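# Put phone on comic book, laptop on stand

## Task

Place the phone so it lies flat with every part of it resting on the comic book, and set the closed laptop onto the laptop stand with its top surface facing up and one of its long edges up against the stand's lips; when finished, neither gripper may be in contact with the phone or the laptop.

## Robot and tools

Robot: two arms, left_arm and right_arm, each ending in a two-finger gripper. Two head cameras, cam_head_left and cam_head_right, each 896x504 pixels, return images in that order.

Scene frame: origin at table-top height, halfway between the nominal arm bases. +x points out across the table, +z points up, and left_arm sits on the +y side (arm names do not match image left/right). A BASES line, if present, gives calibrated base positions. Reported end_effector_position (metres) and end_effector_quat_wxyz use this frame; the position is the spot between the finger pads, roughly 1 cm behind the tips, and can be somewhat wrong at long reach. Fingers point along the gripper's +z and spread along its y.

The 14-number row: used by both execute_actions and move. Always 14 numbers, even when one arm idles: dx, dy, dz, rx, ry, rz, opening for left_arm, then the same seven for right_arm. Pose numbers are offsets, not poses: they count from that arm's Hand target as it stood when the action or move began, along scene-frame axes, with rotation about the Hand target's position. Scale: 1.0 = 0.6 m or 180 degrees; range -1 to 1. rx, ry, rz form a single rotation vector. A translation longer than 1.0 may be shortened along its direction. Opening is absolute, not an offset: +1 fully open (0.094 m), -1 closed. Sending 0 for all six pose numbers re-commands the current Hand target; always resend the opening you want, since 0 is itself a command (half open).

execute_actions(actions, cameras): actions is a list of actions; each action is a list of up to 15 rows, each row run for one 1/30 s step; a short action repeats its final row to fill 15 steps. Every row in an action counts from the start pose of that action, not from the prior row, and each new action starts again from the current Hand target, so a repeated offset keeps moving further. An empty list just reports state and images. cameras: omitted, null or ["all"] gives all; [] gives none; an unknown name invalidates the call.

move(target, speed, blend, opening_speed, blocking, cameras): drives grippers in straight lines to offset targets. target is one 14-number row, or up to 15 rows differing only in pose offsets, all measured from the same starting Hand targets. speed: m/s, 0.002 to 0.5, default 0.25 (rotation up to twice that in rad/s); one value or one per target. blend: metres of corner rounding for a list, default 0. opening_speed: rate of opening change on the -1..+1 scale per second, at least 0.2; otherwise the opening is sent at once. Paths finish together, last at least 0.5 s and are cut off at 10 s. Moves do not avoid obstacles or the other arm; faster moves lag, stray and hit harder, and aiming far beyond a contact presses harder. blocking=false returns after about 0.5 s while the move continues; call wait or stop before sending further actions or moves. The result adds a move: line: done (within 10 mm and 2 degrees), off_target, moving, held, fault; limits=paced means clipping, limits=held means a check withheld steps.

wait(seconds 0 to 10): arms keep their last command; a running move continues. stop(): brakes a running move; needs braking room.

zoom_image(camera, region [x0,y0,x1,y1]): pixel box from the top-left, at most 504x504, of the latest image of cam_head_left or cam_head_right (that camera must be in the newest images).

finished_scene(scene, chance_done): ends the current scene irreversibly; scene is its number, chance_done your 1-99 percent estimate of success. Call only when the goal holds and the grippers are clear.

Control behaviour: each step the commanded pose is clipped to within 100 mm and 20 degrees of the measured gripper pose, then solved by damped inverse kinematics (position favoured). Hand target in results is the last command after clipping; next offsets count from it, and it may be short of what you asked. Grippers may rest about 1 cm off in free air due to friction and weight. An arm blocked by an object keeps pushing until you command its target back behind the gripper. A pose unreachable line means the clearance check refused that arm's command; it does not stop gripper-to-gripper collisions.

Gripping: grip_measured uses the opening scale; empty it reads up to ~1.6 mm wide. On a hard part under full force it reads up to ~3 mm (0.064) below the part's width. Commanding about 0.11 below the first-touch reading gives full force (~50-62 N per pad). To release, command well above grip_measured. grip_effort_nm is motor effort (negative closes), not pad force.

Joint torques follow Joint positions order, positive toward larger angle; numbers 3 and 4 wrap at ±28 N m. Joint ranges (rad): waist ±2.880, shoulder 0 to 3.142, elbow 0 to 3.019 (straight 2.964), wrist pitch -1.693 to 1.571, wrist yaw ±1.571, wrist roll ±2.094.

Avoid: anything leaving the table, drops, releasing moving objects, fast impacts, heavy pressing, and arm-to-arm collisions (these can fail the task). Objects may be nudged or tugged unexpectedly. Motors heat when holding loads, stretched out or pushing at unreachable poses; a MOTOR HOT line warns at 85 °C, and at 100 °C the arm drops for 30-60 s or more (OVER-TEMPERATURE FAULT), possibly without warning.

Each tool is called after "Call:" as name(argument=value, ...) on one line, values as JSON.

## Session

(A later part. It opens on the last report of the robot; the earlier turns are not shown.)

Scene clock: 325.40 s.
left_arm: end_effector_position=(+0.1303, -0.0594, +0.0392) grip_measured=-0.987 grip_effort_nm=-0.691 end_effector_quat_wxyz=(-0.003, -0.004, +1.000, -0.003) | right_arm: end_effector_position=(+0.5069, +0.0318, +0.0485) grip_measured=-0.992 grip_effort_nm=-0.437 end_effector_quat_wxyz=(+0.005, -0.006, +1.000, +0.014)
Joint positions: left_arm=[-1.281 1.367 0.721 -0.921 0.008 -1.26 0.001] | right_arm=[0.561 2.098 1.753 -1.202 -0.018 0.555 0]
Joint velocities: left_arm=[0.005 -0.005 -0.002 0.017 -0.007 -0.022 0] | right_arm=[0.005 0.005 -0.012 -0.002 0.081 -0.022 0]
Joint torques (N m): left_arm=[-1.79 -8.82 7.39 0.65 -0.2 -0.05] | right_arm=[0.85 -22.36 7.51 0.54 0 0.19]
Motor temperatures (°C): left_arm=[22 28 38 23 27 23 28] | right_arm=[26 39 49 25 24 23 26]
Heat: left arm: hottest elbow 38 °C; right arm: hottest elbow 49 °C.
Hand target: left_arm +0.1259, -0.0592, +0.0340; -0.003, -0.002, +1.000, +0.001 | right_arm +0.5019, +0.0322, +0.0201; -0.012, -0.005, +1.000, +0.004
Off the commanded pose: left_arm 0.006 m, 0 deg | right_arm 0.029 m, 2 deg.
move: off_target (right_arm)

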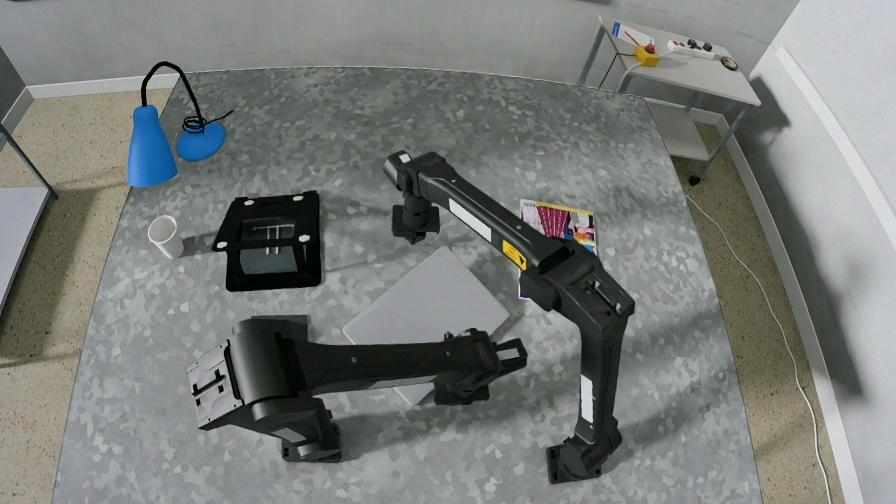

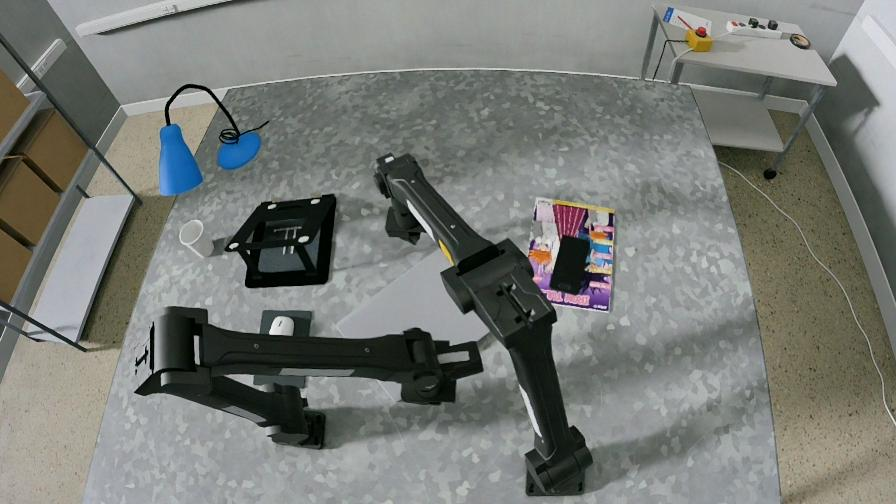

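Call:
move(target=[[0.0,0.08,-0.03,0,0,0,-1,-0.037,-0.06,-0.035,0,0,0,-1],[0.032,0.21,-0.03,0,0,0,-1,-0.078,-0.2,-0.035,0,0,0,-1]], speed=0.06)

Call:
zoom_image(camera="cam_head_left", region=[320, 220, 540, 420])

Call:
zoom_image(camera="cam_head_right", region=[320, 220, 540, 420])

Scene clock: 335.77 s.
left_arm: end_effector_position=(+0.1405, +0.0630, +0.0142) grip_measured=-0.987 grip_effort_nm=-0.691 end_effector_quat_wxyz=(-0.010, +0.005, +1.000, +0.004) | right_arm: end_effector_position=(+0.4598, -0.0744, +0.0133) grip_measured=-0.992 grip_effort_nm=-0.432 end_effector_quat_wxyz=(-0.001, -0.009, +1.000, +0.012)
Joint positions: left_arm=[-1.046 1.118 0.436 -0.907 0.013 -1.007 0.001] | right_arm=[0.441 1.926 1.366 -1.003 -0.022 0.428 0]
Joint velocities: left_arm=[-0.005 -0.015 -0.017 -0.012 0.037 0.037 0] | right_arm=[0.005 -0.005 -0.012 -0.012 -0.11 -0.007 0]
Joint torques (N m): left_arm=[0.32 -7.24 7.36 0.18 -0.52 0.11] | right_arm=[-0.62 -21.13 5.45 0.43 0.21 0.11]
Motor temperatures (°C): left_arm=[22 28 38 23 27 23 28] | right_arm=[26 41 47 25 24 23 26]
Heat: left arm: hottest elbow 38 °C; right arm: hottest elbow 47 °C.
Hand target: left_arm +0.1464, +0.0670, +0.0161; -0.002, -0.002, +1.000, +0.002 | right_arm +0.4540, -0.0878, +0.0012; -0.011, -0.005, +1.000, +0.005
Off the commanded pose: left_arm 0.006 m, 1 deg | right_arm 0.020 m, 2 deg.
move: off_target (right_arm)

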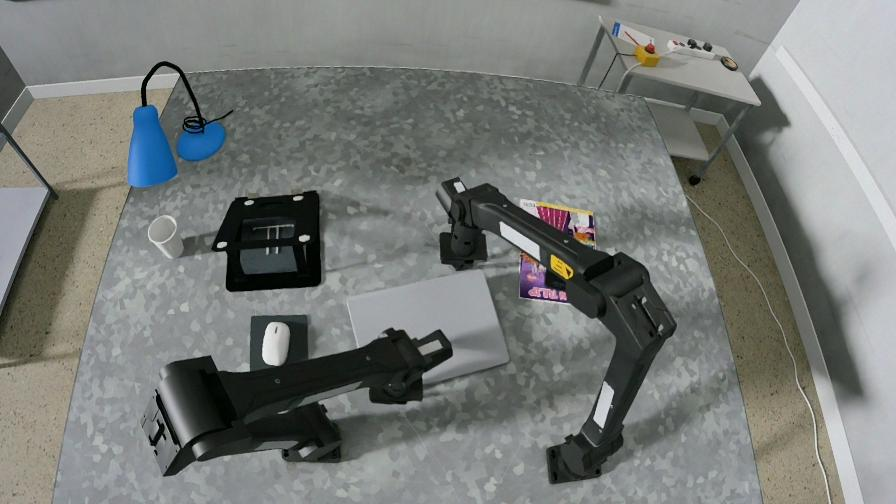

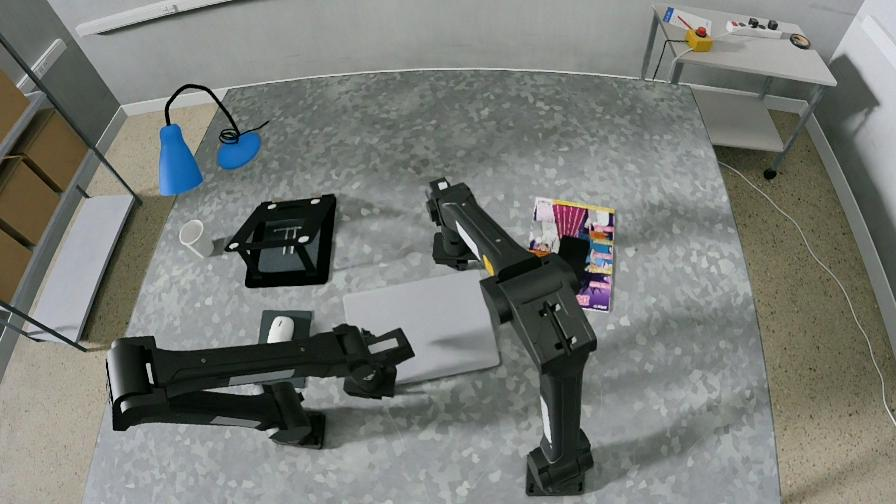

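Scaled by 2.291.

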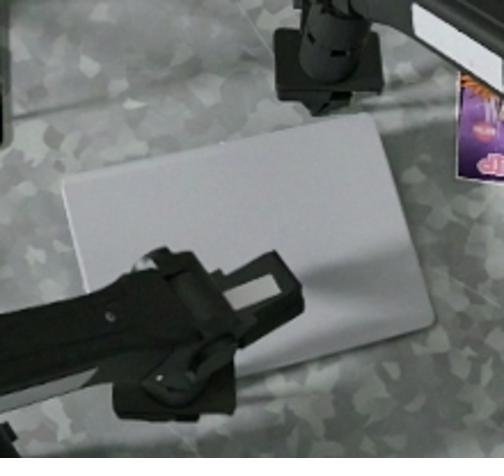

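Scaled by 2.291.

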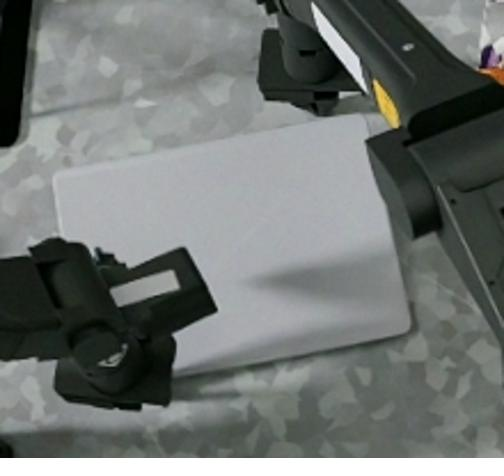

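Call:
move(target=[[-0.06,0.0,0.02,0,0,0,-1,0.0,0.02,0.015,0,0,0,-1],[-0.06,0.0,0.24,0,0,0,-1,-0.02,0.02,0.02,0,0,0,-1],[0.57,0.09,0.24,0,0,0,-1,-0.11,0.02,0.02,0,0,0,-1]], speed=0.12)

Call:
zoom_image(camera="cam_head_left", region=[320, 220, 540, 420])

Call:
zoom_image(camera="cam_head_right", region=[320, 220, 540, 420])

Scene clock: 348.20 s.
left_arm: end_effector_position=(+0.4671, +0.1185, +0.1378) grip_measured=-0.987 grip_effort_nm=-0.686 end_effector_quat_wxyz=(-0.025, -0.001, +1.000, +0.013) | right_arm: end_effector_position=(+0.4020, -0.0814, +0.0146) grip_measured=-0.992 grip_effort_nm=-0.422 end_effector_quat_wxyz=(-0.007, +0.003, +1.000, +0.005)
Joint positions: left_arm=[-0.31 1.608 1.279 -1.297 -0.012 -0.283 0.001] | right_arm=[0.482 1.813 1.195 -0.96 -0.015 0.493 0]
Joint velocities: left_arm=[-0.005 -0.015 -0.012 0.017 -0.022 0.007 0] | right_arm=[-0.005 0.005 -0.002 -0.002 -0.037 -0.022 -0.001]
Joint torques (N m): left_arm=[-0.44 -13.68 15.47 -0.12 0.09 0.06] | right_arm=[2.2 -20.31 5.41 0.21 -0.08 0.23]
Motor temperatures (°C): left_arm=[22 28 39 23 27 23 28] | right_arm=[26 41 45 25 24 23 26]
Heat: left arm: hottest elbow 39 °C; right arm: hottest elbow 45 °C.
Hand target: left_arm +0.4906, +0.1168, +0.1560; -0.004, -0.002, +1.000, +0.005 | right_arm +0.3880, -0.0747, +0.0132; -0.012, -0.005, +1.000, +0.004
Off the commanded pose: left_arm 0.031 m, 3 deg | right_arm 0.015 m, 1 deg.
move: off_target (left_arm, right_arm)

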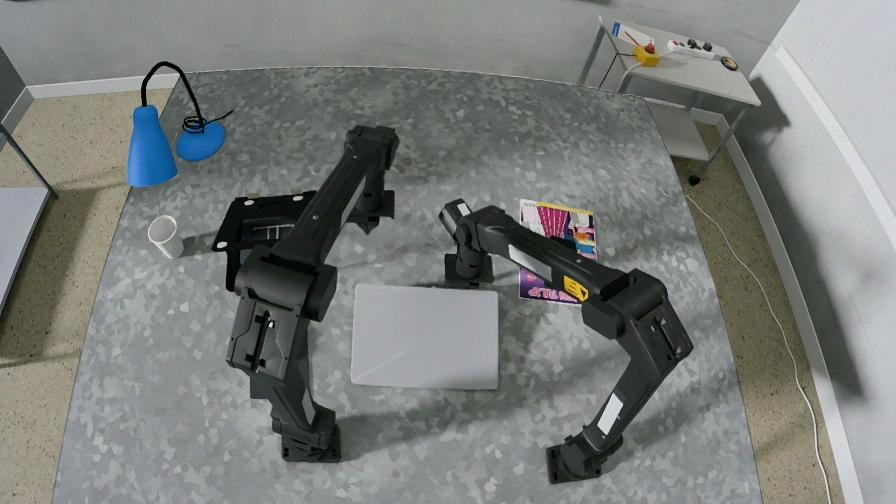

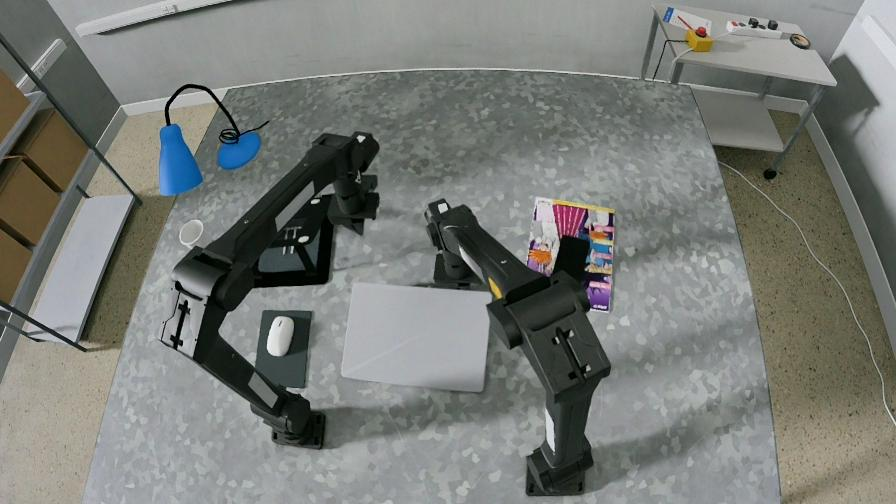

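Scaled by 2.291.

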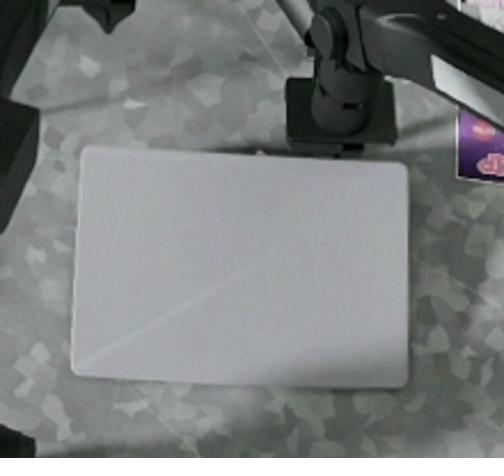

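Scaled by 2.291.

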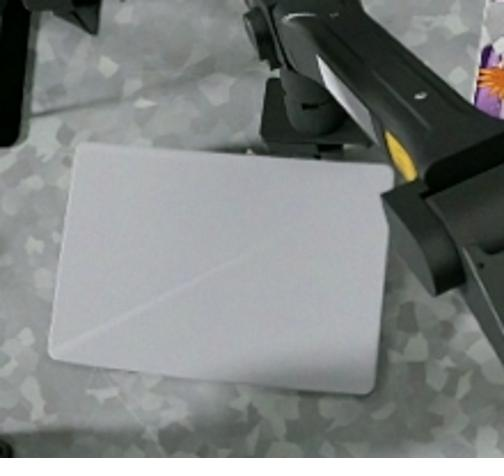

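Call:
execute_actions(actions=[])

Scene clock: 365.13 s.
left_arm: end_effector_position=(+0.4670, +0.1186, +0.1378) grip_measured=-0.987 grip_effort_nm=-0.686 end_effector_quat_wxyz=(-0.025, -0.001, +1.000, +0.013) | right_arm: end_effector_position=(+0.4020, -0.0814, +0.0146) grip_measured=-0.992 grip_effort_nm=-0.432 end_effector_quat_wxyz=(-0.007, +0.003, +1.000, +0.005)
Joint positions: left_arm=[-0.31 1.608 1.279 -1.297 -0.012 -0.283 0.001] | right_arm=[0.482 1.813 1.195 -0.96 -0.015 0.493 0]
Joint velocities: left_arm=[-0.005 -0.015 -0.012 0.007 -0.051 0.022 0] | right_arm=[-0.005 -0.005 0.002 -0.002 0.022 -0.051 0]
Joint torques (N m): left_arm=[-0.73 -14.45 15.54 -0.12 0.08 0.08] | right_arm=[2.26 -20.25 5.38 0.18 -0.08 0.22]
Motor temperatures (°C): left_arm=[22 29 40 23 27 23 28] | right_arm=[26 43 43 25 24 23 26]
Heat: left arm: hottest elbow 40 °C; right arm: hottest shoulder 43 °C.
Hand target: left_arm +0.4906, +0.1168, +0.1560; -0.004, -0.002, +1.000, +0.005 | right_arm +0.3880, -0.0747, +0.0132; -0.012, -0.005, +1.000, +0.004
Tool commands: left_gripper/opening=-1.0 right_gripper/opening=-1.0
Off the commanded pose: left_arm 0.031 m, 3 deg | right_arm 0.015 m, 1 deg.

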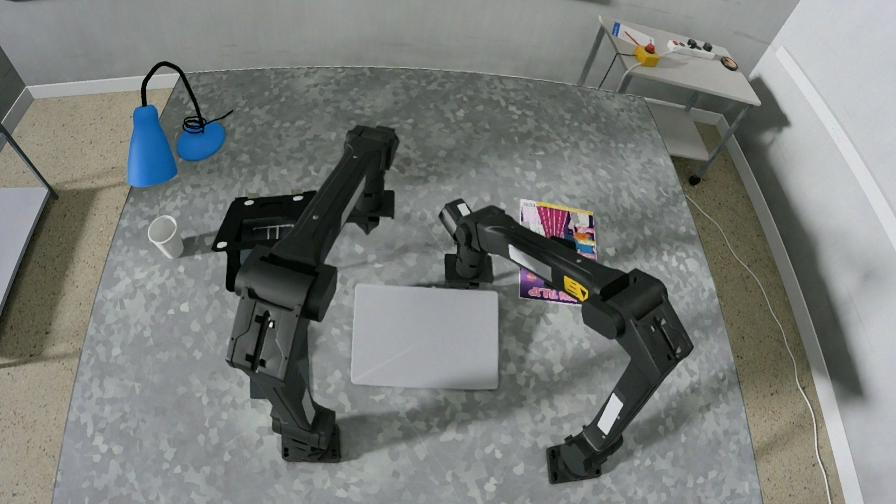

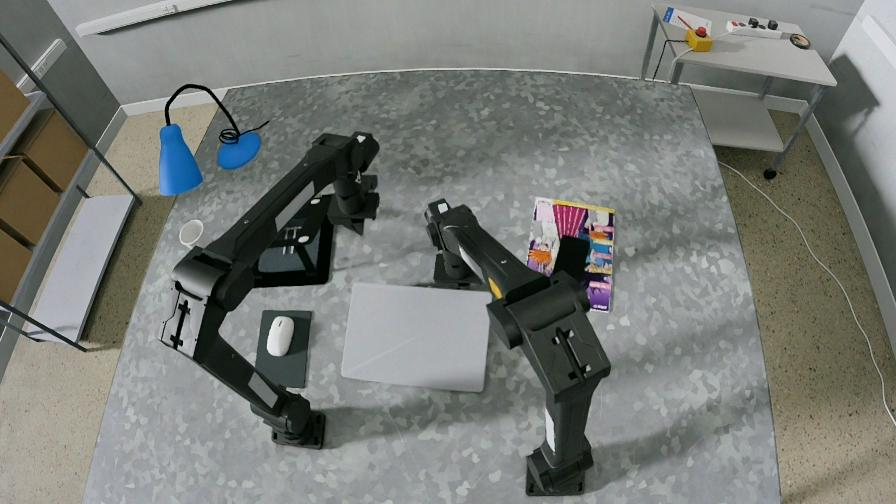

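Call:
move(target=[[0,0,0.15,0,0,0,-1,0.02,-0.05,0.2,0,0,0,-1],[-0.2,0.33,0.22,0,0,0,-1,-0.05,-0.35,0.4,0,0,0,-1]], blend=0.03)

Call:
zoom_image(camera="cam_head_left", region=[190, 150, 390, 310])

Call:
zoom_image(camera="cam_head_right", region=[190, 150, 390, 310])

Scene clock: 378.00 s.
left_arm: end_effector_position=(+0.3810, +0.3158, +0.2857) grip_measured=-0.987 grip_effort_nm=-0.686 end_effector_quat_wxyz=(-0.005, -0.001, +1.000, +0.008) | right_arm: end_effector_position=(+0.3439, -0.2791, +0.2336) grip_measured=-0.992 grip_effort_nm=-0.432 end_effector_quat_wxyz=(-0.034, -0.006, +0.999, +0.001)
Joint positions: left_arm=[0.171 1.274 1.324 -1.627 -0.019 0.197 0.001] | right_arm=[0.079 1.363 1.268 -1.543 -0.007 0.073 0]
Joint velocities: left_arm=[-0.005 -0.005 -0.007 0.012 -0.051 0.022 0] | right_arm=[-0.005 0.005 -0.012 -0.007 0.007 0.11 0]
Joint torques (N m): left_arm=[-0.44 -11.52 9.57 -0.02 0.11 0.15] | right_arm=[-0.21 -13.27 12.78 -0.31 -0.05 0.1]
Motor temperatures (°C): left_arm=[22 29 41 23 27 23 28] | right_arm=[26 43 43 25 24 23 26]
Heat: left arm: hottest elbow 41 °C; right arm: hottest shoulder 43 °C.
Hand target: left_arm +0.3744, +0.3179, +0.2875; -0.006, -0.002, +1.000, +0.006 | right_arm +0.3578, -0.2814, +0.2565; -0.009, -0.005, +1.000, +0.005
Off the commanded pose: left_arm 0.011 m, 0 deg | right_arm 0.025 m, 3 deg.
move: off_target (left_arm, right_arm)

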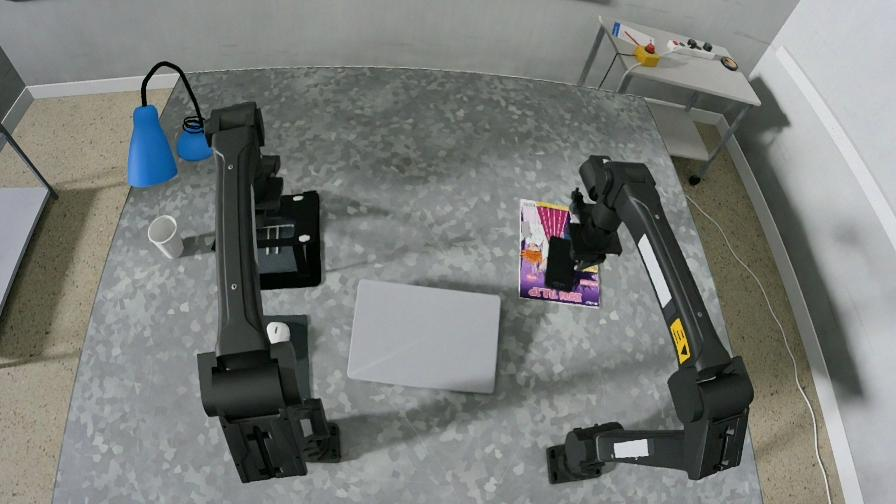

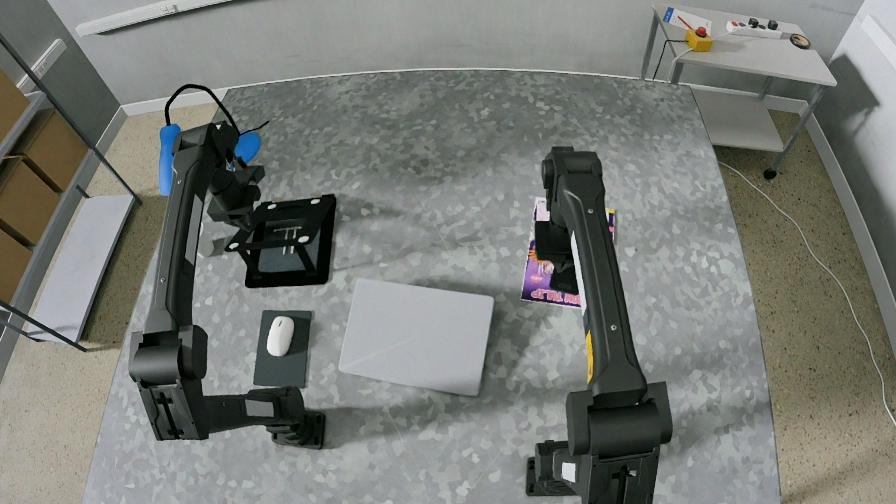

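Scaled by 2.520.

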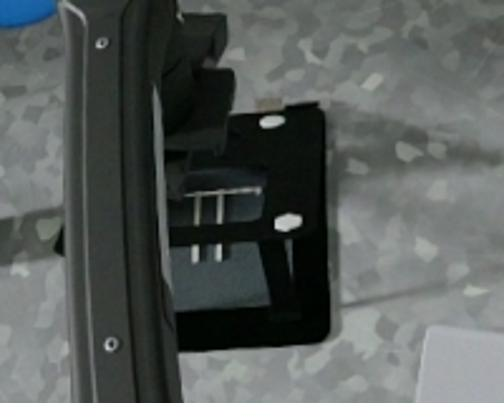

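Scaled by 2.520.

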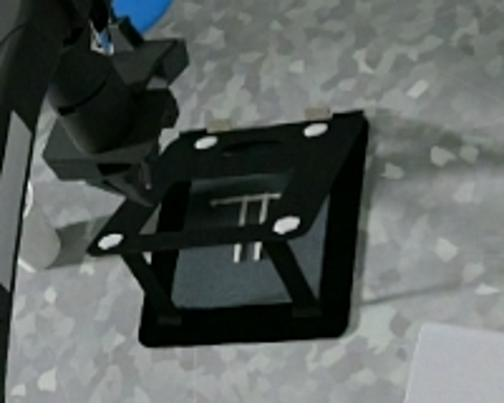

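Call:
move(target=[0.19,-0.01,-0.15,0,0,0,-1,-0.05,-0.05,0.05,0,0,0,-1])

Call:
zoom_image(camera="cam_head_right", region=[190, 150, 390, 310])

Call:
zoom_image(camera="cam_head_left", region=[190, 150, 390, 310])

Scene clock: 384.57 s.
left_arm: end_effector_position=(+0.4647, +0.3116, +0.1741) grip_measured=-0.987 grip_effort_nm=-0.686 end_effector_quat_wxyz=(-0.042, -0.002, +0.999, +0.002) | right_arm: end_effector_position=(+0.3162, -0.3068, +0.2620) grip_measured=-0.992 grip_effort_nm=-0.432 end_effector_quat_wxyz=(-0.037, -0.007, +0.999, +0.004)
Joint positions: left_arm=[0.124 1.563 1.324 -1.414 -0.016 0.149 0.001] | right_arm=[0.006 1.287 1.271 -1.629 -0.007 -0.002 0]
Joint velocities: left_arm=[-0.005 -0.015 -0.017 -0.012 0.022 -0.066 0] | right_arm=[-0.015 0.015 -0.002 0.002 0.037 -0.051 0]
Joint torques (N m): left_arm=[-1.55 -15.74 15.01 0.57 0.09 -0.09] | right_arm=[-0.32 -12.57 12.93 -0.36 0 0.06]
Motor temperatures (°C): left_arm=[22 29 41 23 27 23 28] | right_arm=[26 42 45 25 24 23 26]
Heat: left arm: hottest elbow 41 °C; right arm: hottest elbow 45 °C.
Hand target: left_arm +0.4874, +0.3094, +0.1971; -0.006, -0.002, +1.000, +0.006 | right_arm +0.3280, -0.3110, +0.2873; -0.008, -0.005, +1.000, +0.005
Off the commanded pose: left_arm 0.033 m, 4 deg | right_arm 0.028 m, 3 deg.
move: off_target (left_arm, right_arm)

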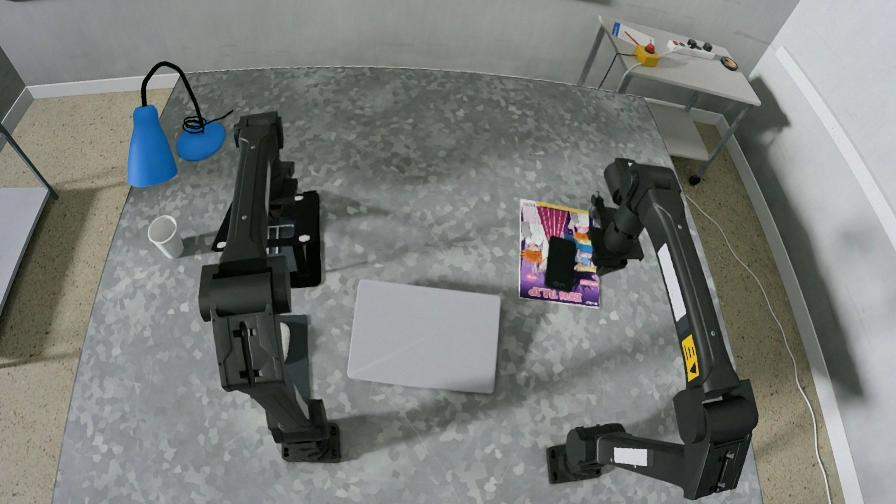

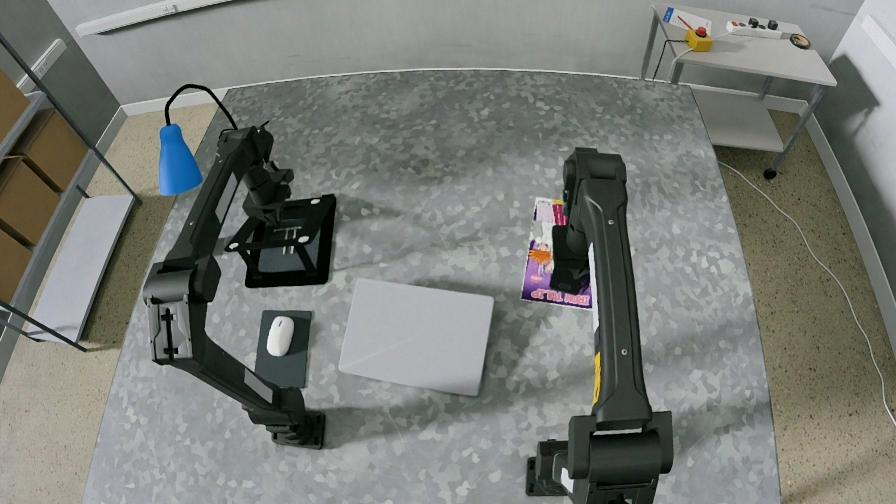

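Scaled by 2.520.

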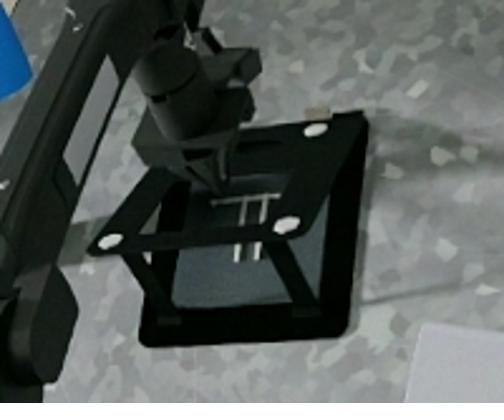

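Scaled by 2.520.

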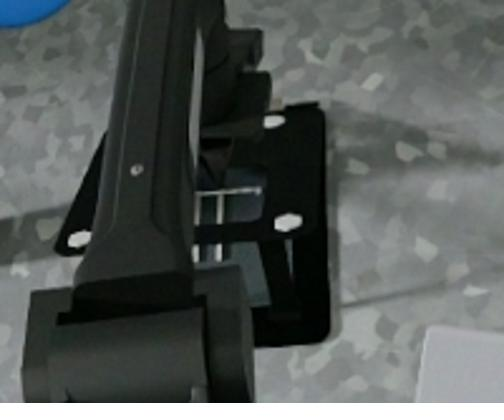

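Call:
move(target=[[0.065,0,0,0,0,0,-1,0,0,0,0,0,0,-1],[0.065,0,-0.1,0,0,0,-1,0,0,0,0,0,0,-1]], speed=0.12)

Call:
zoom_image(camera="cam_head_right", region=[190, 150, 390, 310])

Scene clock: 390.20 s.
left_arm: end_effector_position=(+0.5244, +0.3153, +0.1439) grip_measured=-0.987 grip_effort_nm=-0.691 end_effector_quat_wxyz=(-0.003, -0.004, +1.000, +0.008) | right_arm: end_effector_position=(+0.3162, -0.3068, +0.2620) grip_measured=-0.992 grip_effort_nm=-0.432 end_effector_quat_wxyz=(-0.037, -0.007, +0.999, +0.004)
Joint positions: left_arm=[0.114 1.684 1.394 -1.285 -0.016 0.135 0.001] | right_arm=[0.006 1.287 1.271 -1.629 -0.007 -0.003 0]
Joint velocities: left_arm=[0.005 -0.015 -0.002 -0.022 -0.022 -0.066 0.001] | right_arm=[-0.015 -0.005 0.002 -0.007 0.007 0.037 0]
Joint torques (N m): left_arm=[-2.78 -16.91 9.07 0.76 0.04 -0.08] | right_arm=[-0.38 -12.34 12.97 -0.32 -0.01 0.09]
Motor temperatures (°C): left_arm=[22 29 42 23 26 23 28] | right_arm=[26 42 46 25 24 23 26]
Heat: left arm: hottest elbow 42 °C; right arm: hottest elbow 46 °C.
Hand target: left_arm +0.5258, +0.3083, +0.1369; -0.006, -0.002, +1.000, +0.006 | right_arm +0.3280, -0.3110, +0.2873; -0.008, -0.005, +1.000, +0.005
Off the commanded pose: left_arm 0.009 m, 0 deg | right_arm 0.028 m, 3 deg.
move: off_target (right_arm)

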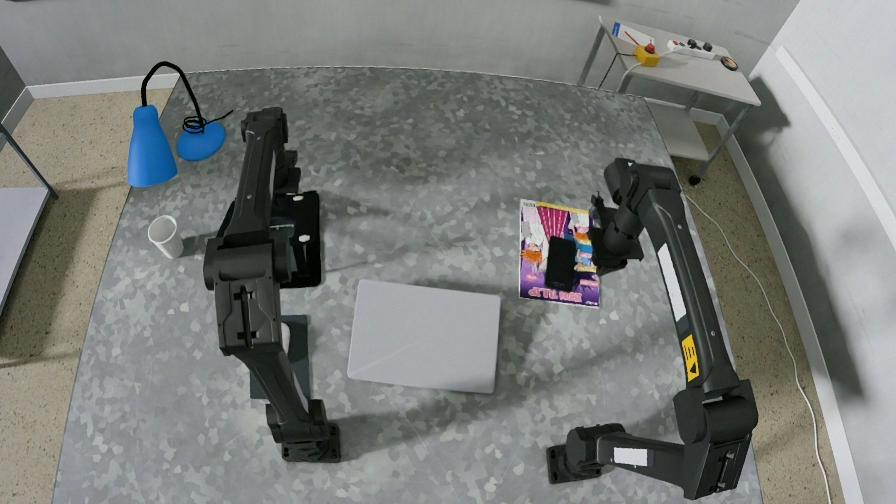

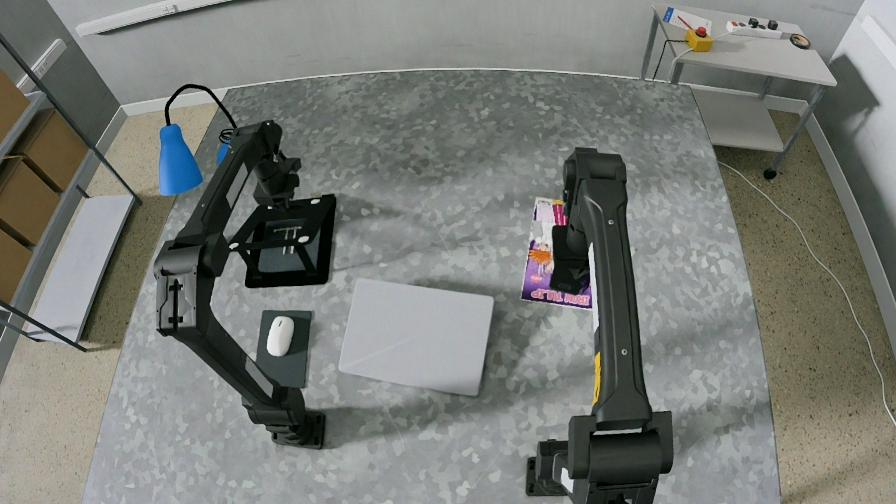

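Scaled by 2.520.

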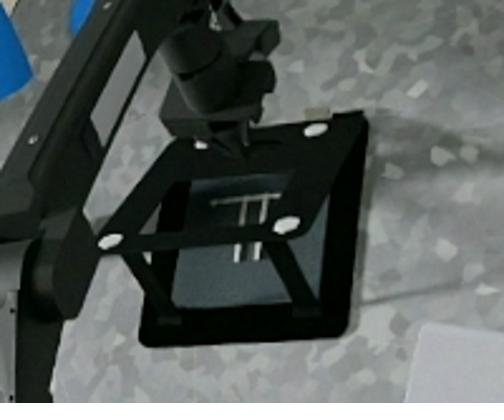

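Call:
move(target=[-0.01,0,-0.09,0,0,0,-1,0,0,0,0,0,0,-1], speed=0.06)

Call:
zoom_image(camera="cam_head_right", region=[190, 150, 390, 310])

Scene clock: 393.80 s.
left_arm: end_effector_position=(+0.5190, +0.3145, +0.0907) grip_measured=-0.987 grip_effort_nm=-0.686 end_effector_quat_wxyz=(-0.002, -0.004, +1.000, +0.008) | right_arm: end_effector_position=(+0.3162, -0.3068, +0.2620) grip_measured=-0.992 grip_effort_nm=-0.427 end_effector_quat_wxyz=(-0.037, -0.007, +0.999, +0.004)
Joint positions: left_arm=[0.114 1.719 1.291 -1.145 -0.016 0.135 0.001] | right_arm=[0.006 1.287 1.271 -1.629 -0.007 -0.003 0]
Joint velocities: left_arm=[-0.024 -0.005 0.007 -0.002 0.037 0.022 0] | right_arm=[-0.005 -0.015 0.002 -0.002 -0.095 -0.066 0]
Joint torques (N m): left_arm=[-2.67 -15.09 8.54 0.54 0.06 -0.04] | right_arm=[-0.32 -12.4 12.94 -0.36 -0.01 0.09]
Motor temperatures (°C): left_arm=[22 29 41 23 26 23 28] | right_arm=[26 41 46 25 24 23 26]
Heat: left arm: hottest elbow 41 °C; right arm: hottest elbow 46 °C.
Hand target: left_arm +0.5193, +0.3079, +0.0831; -0.005, -0.002, +1.000, +0.006 | right_arm +0.3280, -0.3110, +0.2873; -0.008, -0.005, +1.000, +0.005
Off the commanded pose: left_arm 0.010 m, 0 deg | right_arm 0.028 m, 3 deg.
move: off_target (right_arm)

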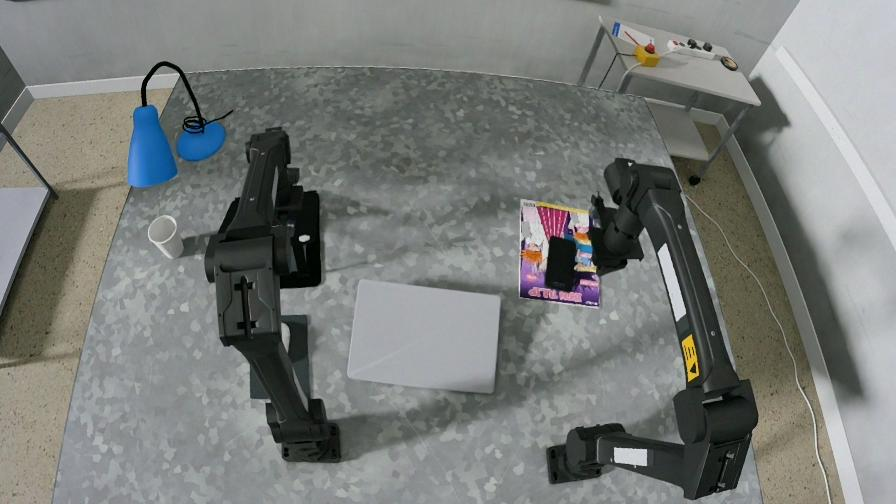

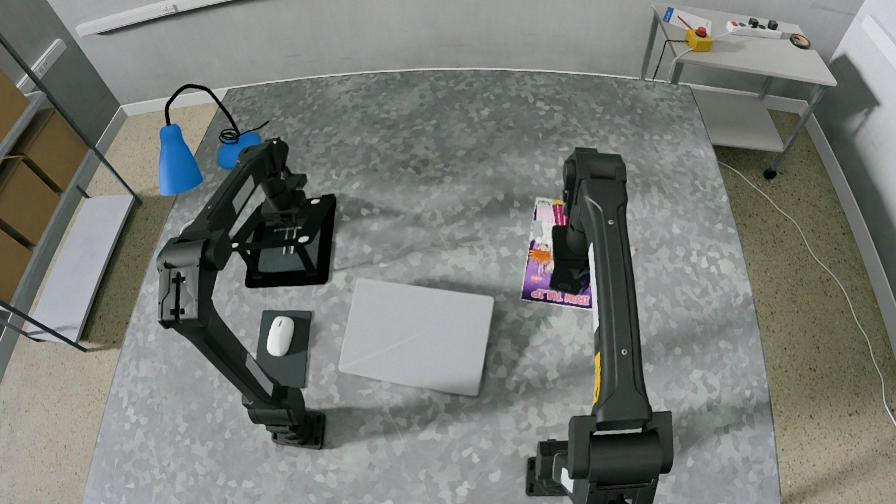

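Scaled by 2.520.

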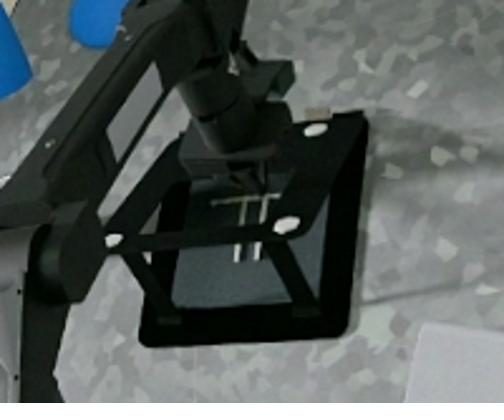

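Call:
move(target=[[0,0,-0.05,0,0,0,-1,0,0,0,0,0,0,-1],[0.05,-0.03,-0.05,0,0,0,-1,0,0,0,0,0,0,-1],[0.11,-0.06,-0.05,0,0,0,-1,0,0,0,0,0,0,-1]], speed=0.06)

Call:
zoom_image(camera="cam_head_right", region=[190, 150, 390, 310])

Scene clock: 401.57 s.
left_arm: end_effector_position=(+0.5535, +0.2836, +0.0451) grip_measured=-0.987 grip_effort_nm=-0.681 end_effector_quat_wxyz=(-0.029, -0.009, +1.000, +0.007) | right_arm: end_effector_position=(+0.3162, -0.3068, +0.2620) grip_measured=-0.992 grip_effort_nm=-0.432 end_effector_quat_wxyz=(-0.037, -0.007, +0.999, +0.004)
Joint positions: left_arm=[0.045 1.875 1.382 -1.135 -0.018 0.055 0.001] | right_arm=[0.006 1.287 1.271 -1.629 -0.007 -0.004 0]
Joint velocities: left_arm=[-0.005 0.005 0.012 0.002 0.051 0.007 0] | right_arm=[0.005 -0.005 0.017 0.002 0.037 0.007 0]
Joint torques (N m): left_arm=[-3.49 -15.85 15.3 0.29 0.2 -0.14] | right_arm=[-0.38 -12.4 12.96 -0.31 -0.01 0.08]
Motor temperatures (°C): left_arm=[22 29 41 23 26 23 28] | right_arm=[26 40 46 25 24 23 26]
Heat: left arm: hottest elbow 41 °C; right arm: hottest elbow 46 °C.
Hand target: left_arm +0.5847, +0.2707, +0.0531; -0.005, -0.002, +1.000, +0.006 | right_arm +0.3280, -0.3110, +0.2873; -0.008, -0.005, +1.000, +0.005
Off the commanded pose: left_arm 0.035 m, 3 deg | right_arm 0.028 m, 3 deg.
move: off_target (left_arm, right_arm)

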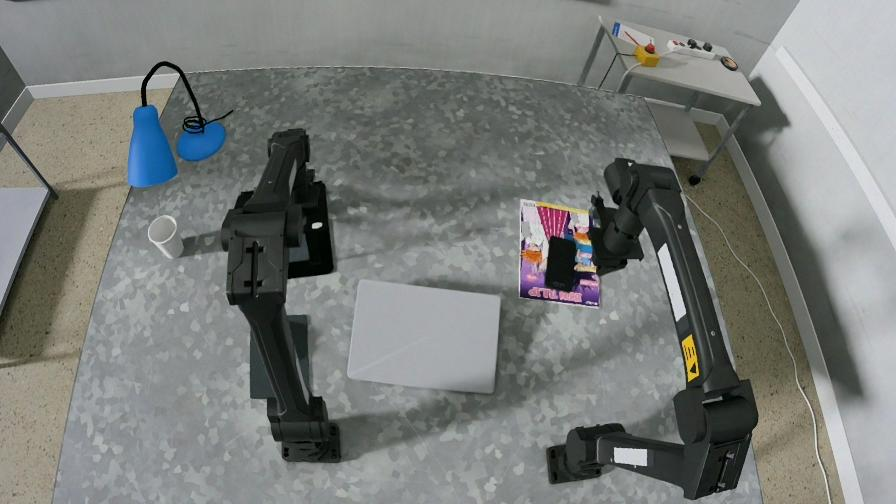

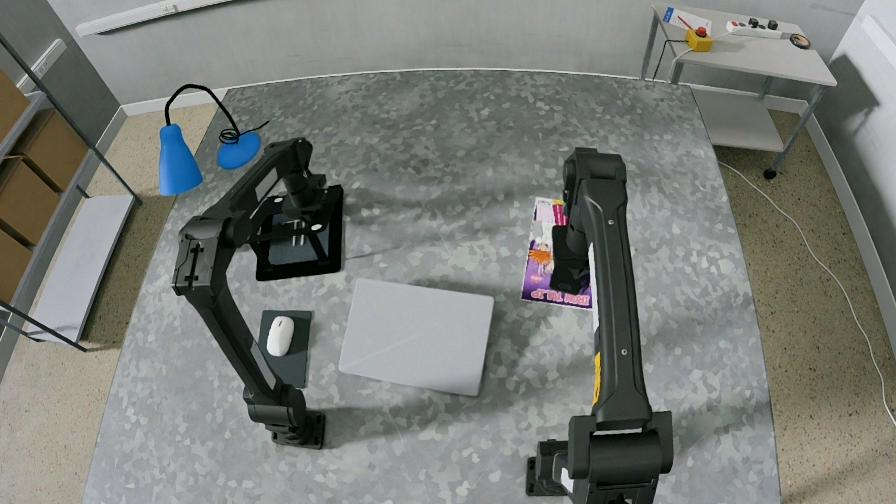

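Scaled by 2.520.

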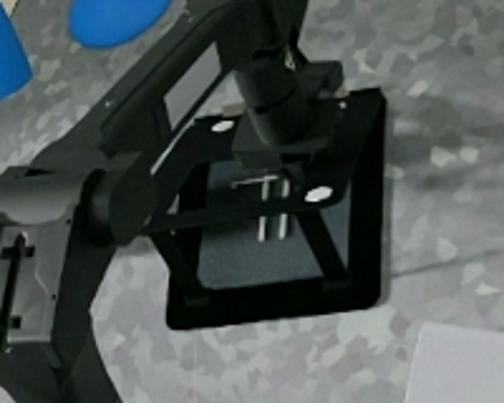

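Call:
move(target=[[-0.03,-0.2,0.0,0,0,0,-1,0,0,0,0,0,0,-1],[-0.03,-0.36,0.0,0,0,0,-1,0,0,0,0,0,0,-1]], speed=0.1)

Call:
zoom_image(camera="cam_head_right", region=[250, 150, 450, 310])

Scene clock: 407.83 s.
left_arm: end_effector_position=(+0.5456, +0.0787, +0.0461) grip_measured=-0.987 grip_effort_nm=-0.672 end_effector_quat_wxyz=(-0.020, -0.005, +1.000, +0.015) | right_arm: end_effector_position=(+0.3162, -0.3068, +0.2620) grip_measured=-0.992 grip_effort_nm=-0.427 end_effector_quat_wxyz=(-0.037, -0.007, +0.999, +0.004)
Joint positions: left_arm=[-0.342 1.906 1.432 -1.145 -0.015 -0.323 0.001] | right_arm=[0.006 1.287 1.271 -1.629 -0.007 -0.004 0]
Joint velocities: left_arm=[-0.015 -0.005 -0.002 0.002 0.022 -0.037 0] | right_arm=[-0.005 -0.005 -0.012 -0.007 -0.051 0.007 0]
Joint torques (N m): left_arm=[-4.01 -18.02 14.64 0.28 0.32 -0.23] | right_arm=[-0.26 -12.34 12.97 -0.31 -0.01 0.08]
Motor temperatures (°C): left_arm=[22 29 41 23 27 23 28] | right_arm=[26 40 47 25 24 23 26]
Heat: left arm: hottest elbow 41 °C; right arm: hottest elbow 47 °C.
Hand target: left_arm +0.5645, +0.0547, +0.0552; -0.004, -0.002, +1.000, +0.005 | right_arm +0.3280, -0.3110, +0.2873; -0.008, -0.005, +1.000, +0.005
Off the commanded pose: left_arm 0.033 m, 2 deg | right_arm 0.028 m, 3 deg.
move: off_target (left_arm, right_arm)

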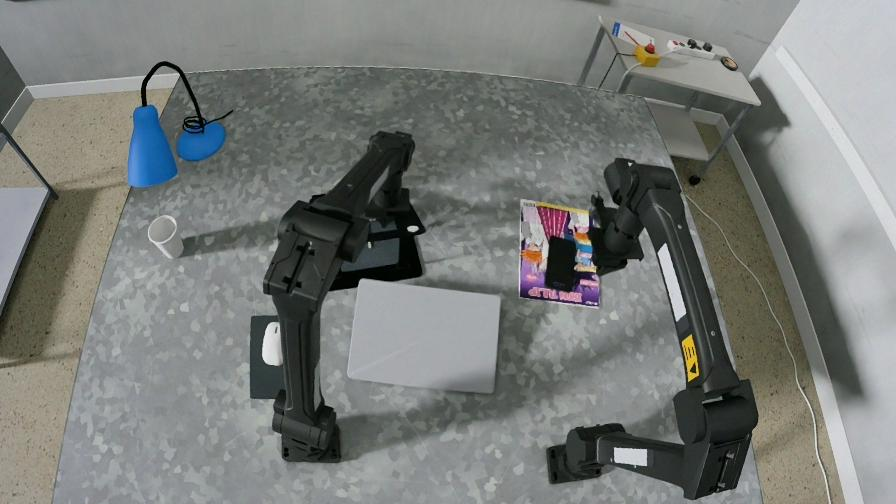

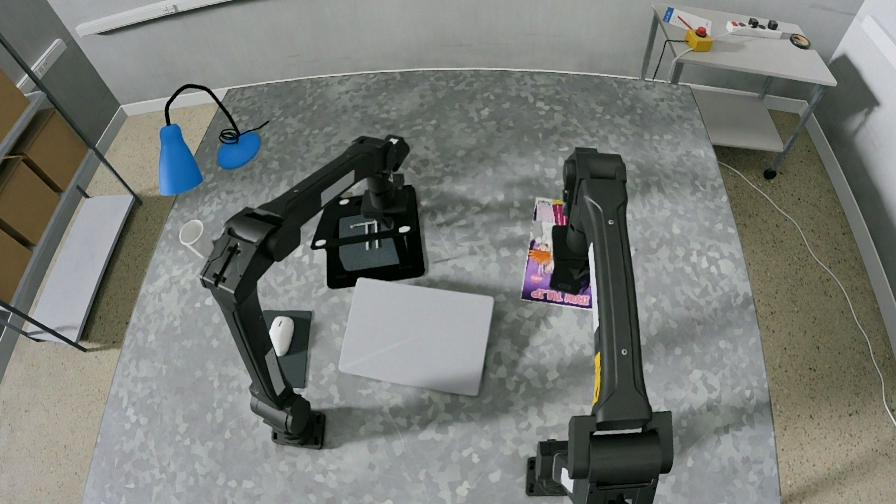

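Scaled by 2.520.

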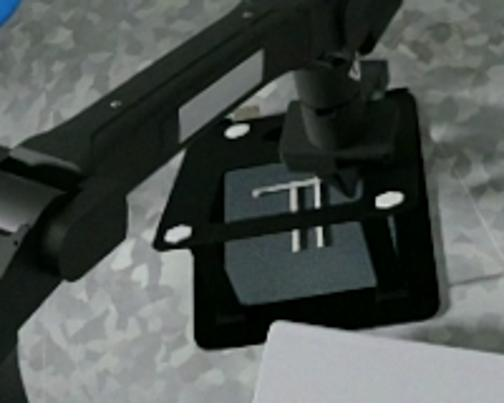

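Call:
move(target=[[-0.03,0.13,0.0,0,0,0,-1,0,0,0,0,0,0,-1],[0.075,0.13,0.0,0,0,0,-1,0,0,0,0,0,0,-1]], speed=0.08)

Call:
zoom_image(camera="cam_head_right", region=[250, 150, 450, 310])

Scene clock: 418.27 s.
left_arm: end_effector_position=(+0.5781, +0.1277, +0.0454) grip_measured=-0.987 grip_effort_nm=-0.672 end_effector_quat_wxyz=(-0.030, +0.000, +1.000, +0.010) | right_arm: end_effector_position=(+0.3162, -0.3068, +0.2620) grip_measured=-0.992 grip_effort_nm=-0.432 end_effector_quat_wxyz=(-0.037, -0.007, +0.999, +0.004)
Joint positions: left_arm=[-0.237 1.959 1.514 -1.188 -0.006 -0.208 0.001] | right_arm=[0.006 1.287 1.271 -1.629 -0.007 -0.004 0]
Joint velocities: left_arm=[-0.015 -0.015 -0.002 0.002 -0.051 0.022 0] | right_arm=[-0.005 0.005 0.007 -0.017 0.022 -0.007 0]
Joint torques (N m): left_arm=[-0.44 -18.08 15.84 0.43 -0.15 0.14] | right_arm=[-0.44 -12.34 12.97 -0.32 -0.01 0.09]
Motor temperatures (°C): left_arm=[22 30 42 23 27 23 28] | right_arm=[26 39 48 25 24 23 26]
Heat: left arm: hottest elbow 42 °C; right arm: hottest elbow 48 °C.
Hand target: left_arm +0.6104, +0.1323, +0.0542; -0.004, -0.002, +1.000, +0.006 | right_arm +0.3280, -0.3110, +0.2873; -0.008, -0.005, +1.000, +0.005
Off the commanded pose: left_arm 0.033 m, 3 deg | right_arm 0.028 m, 3 deg.
move: off_target (left_arm, right_arm)

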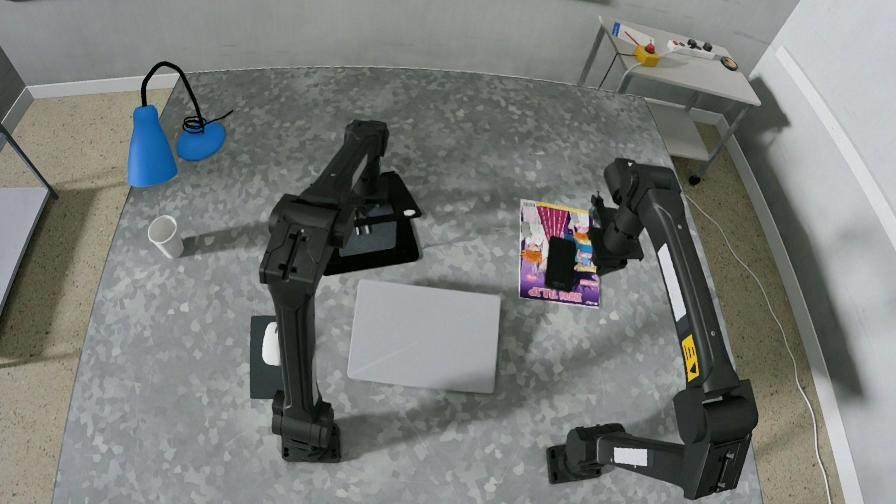

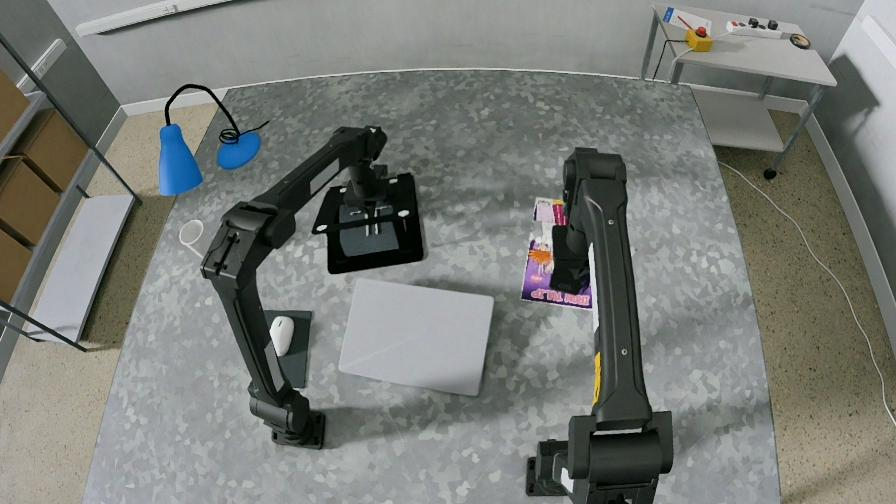

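Scaled by 2.520.

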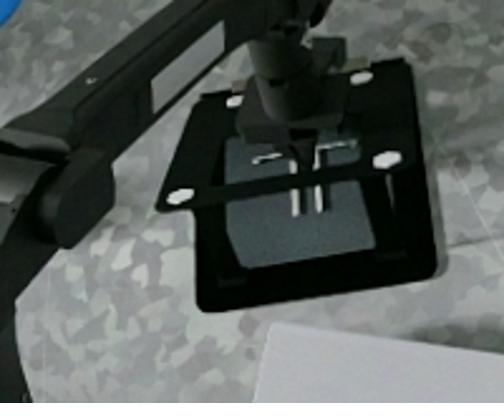

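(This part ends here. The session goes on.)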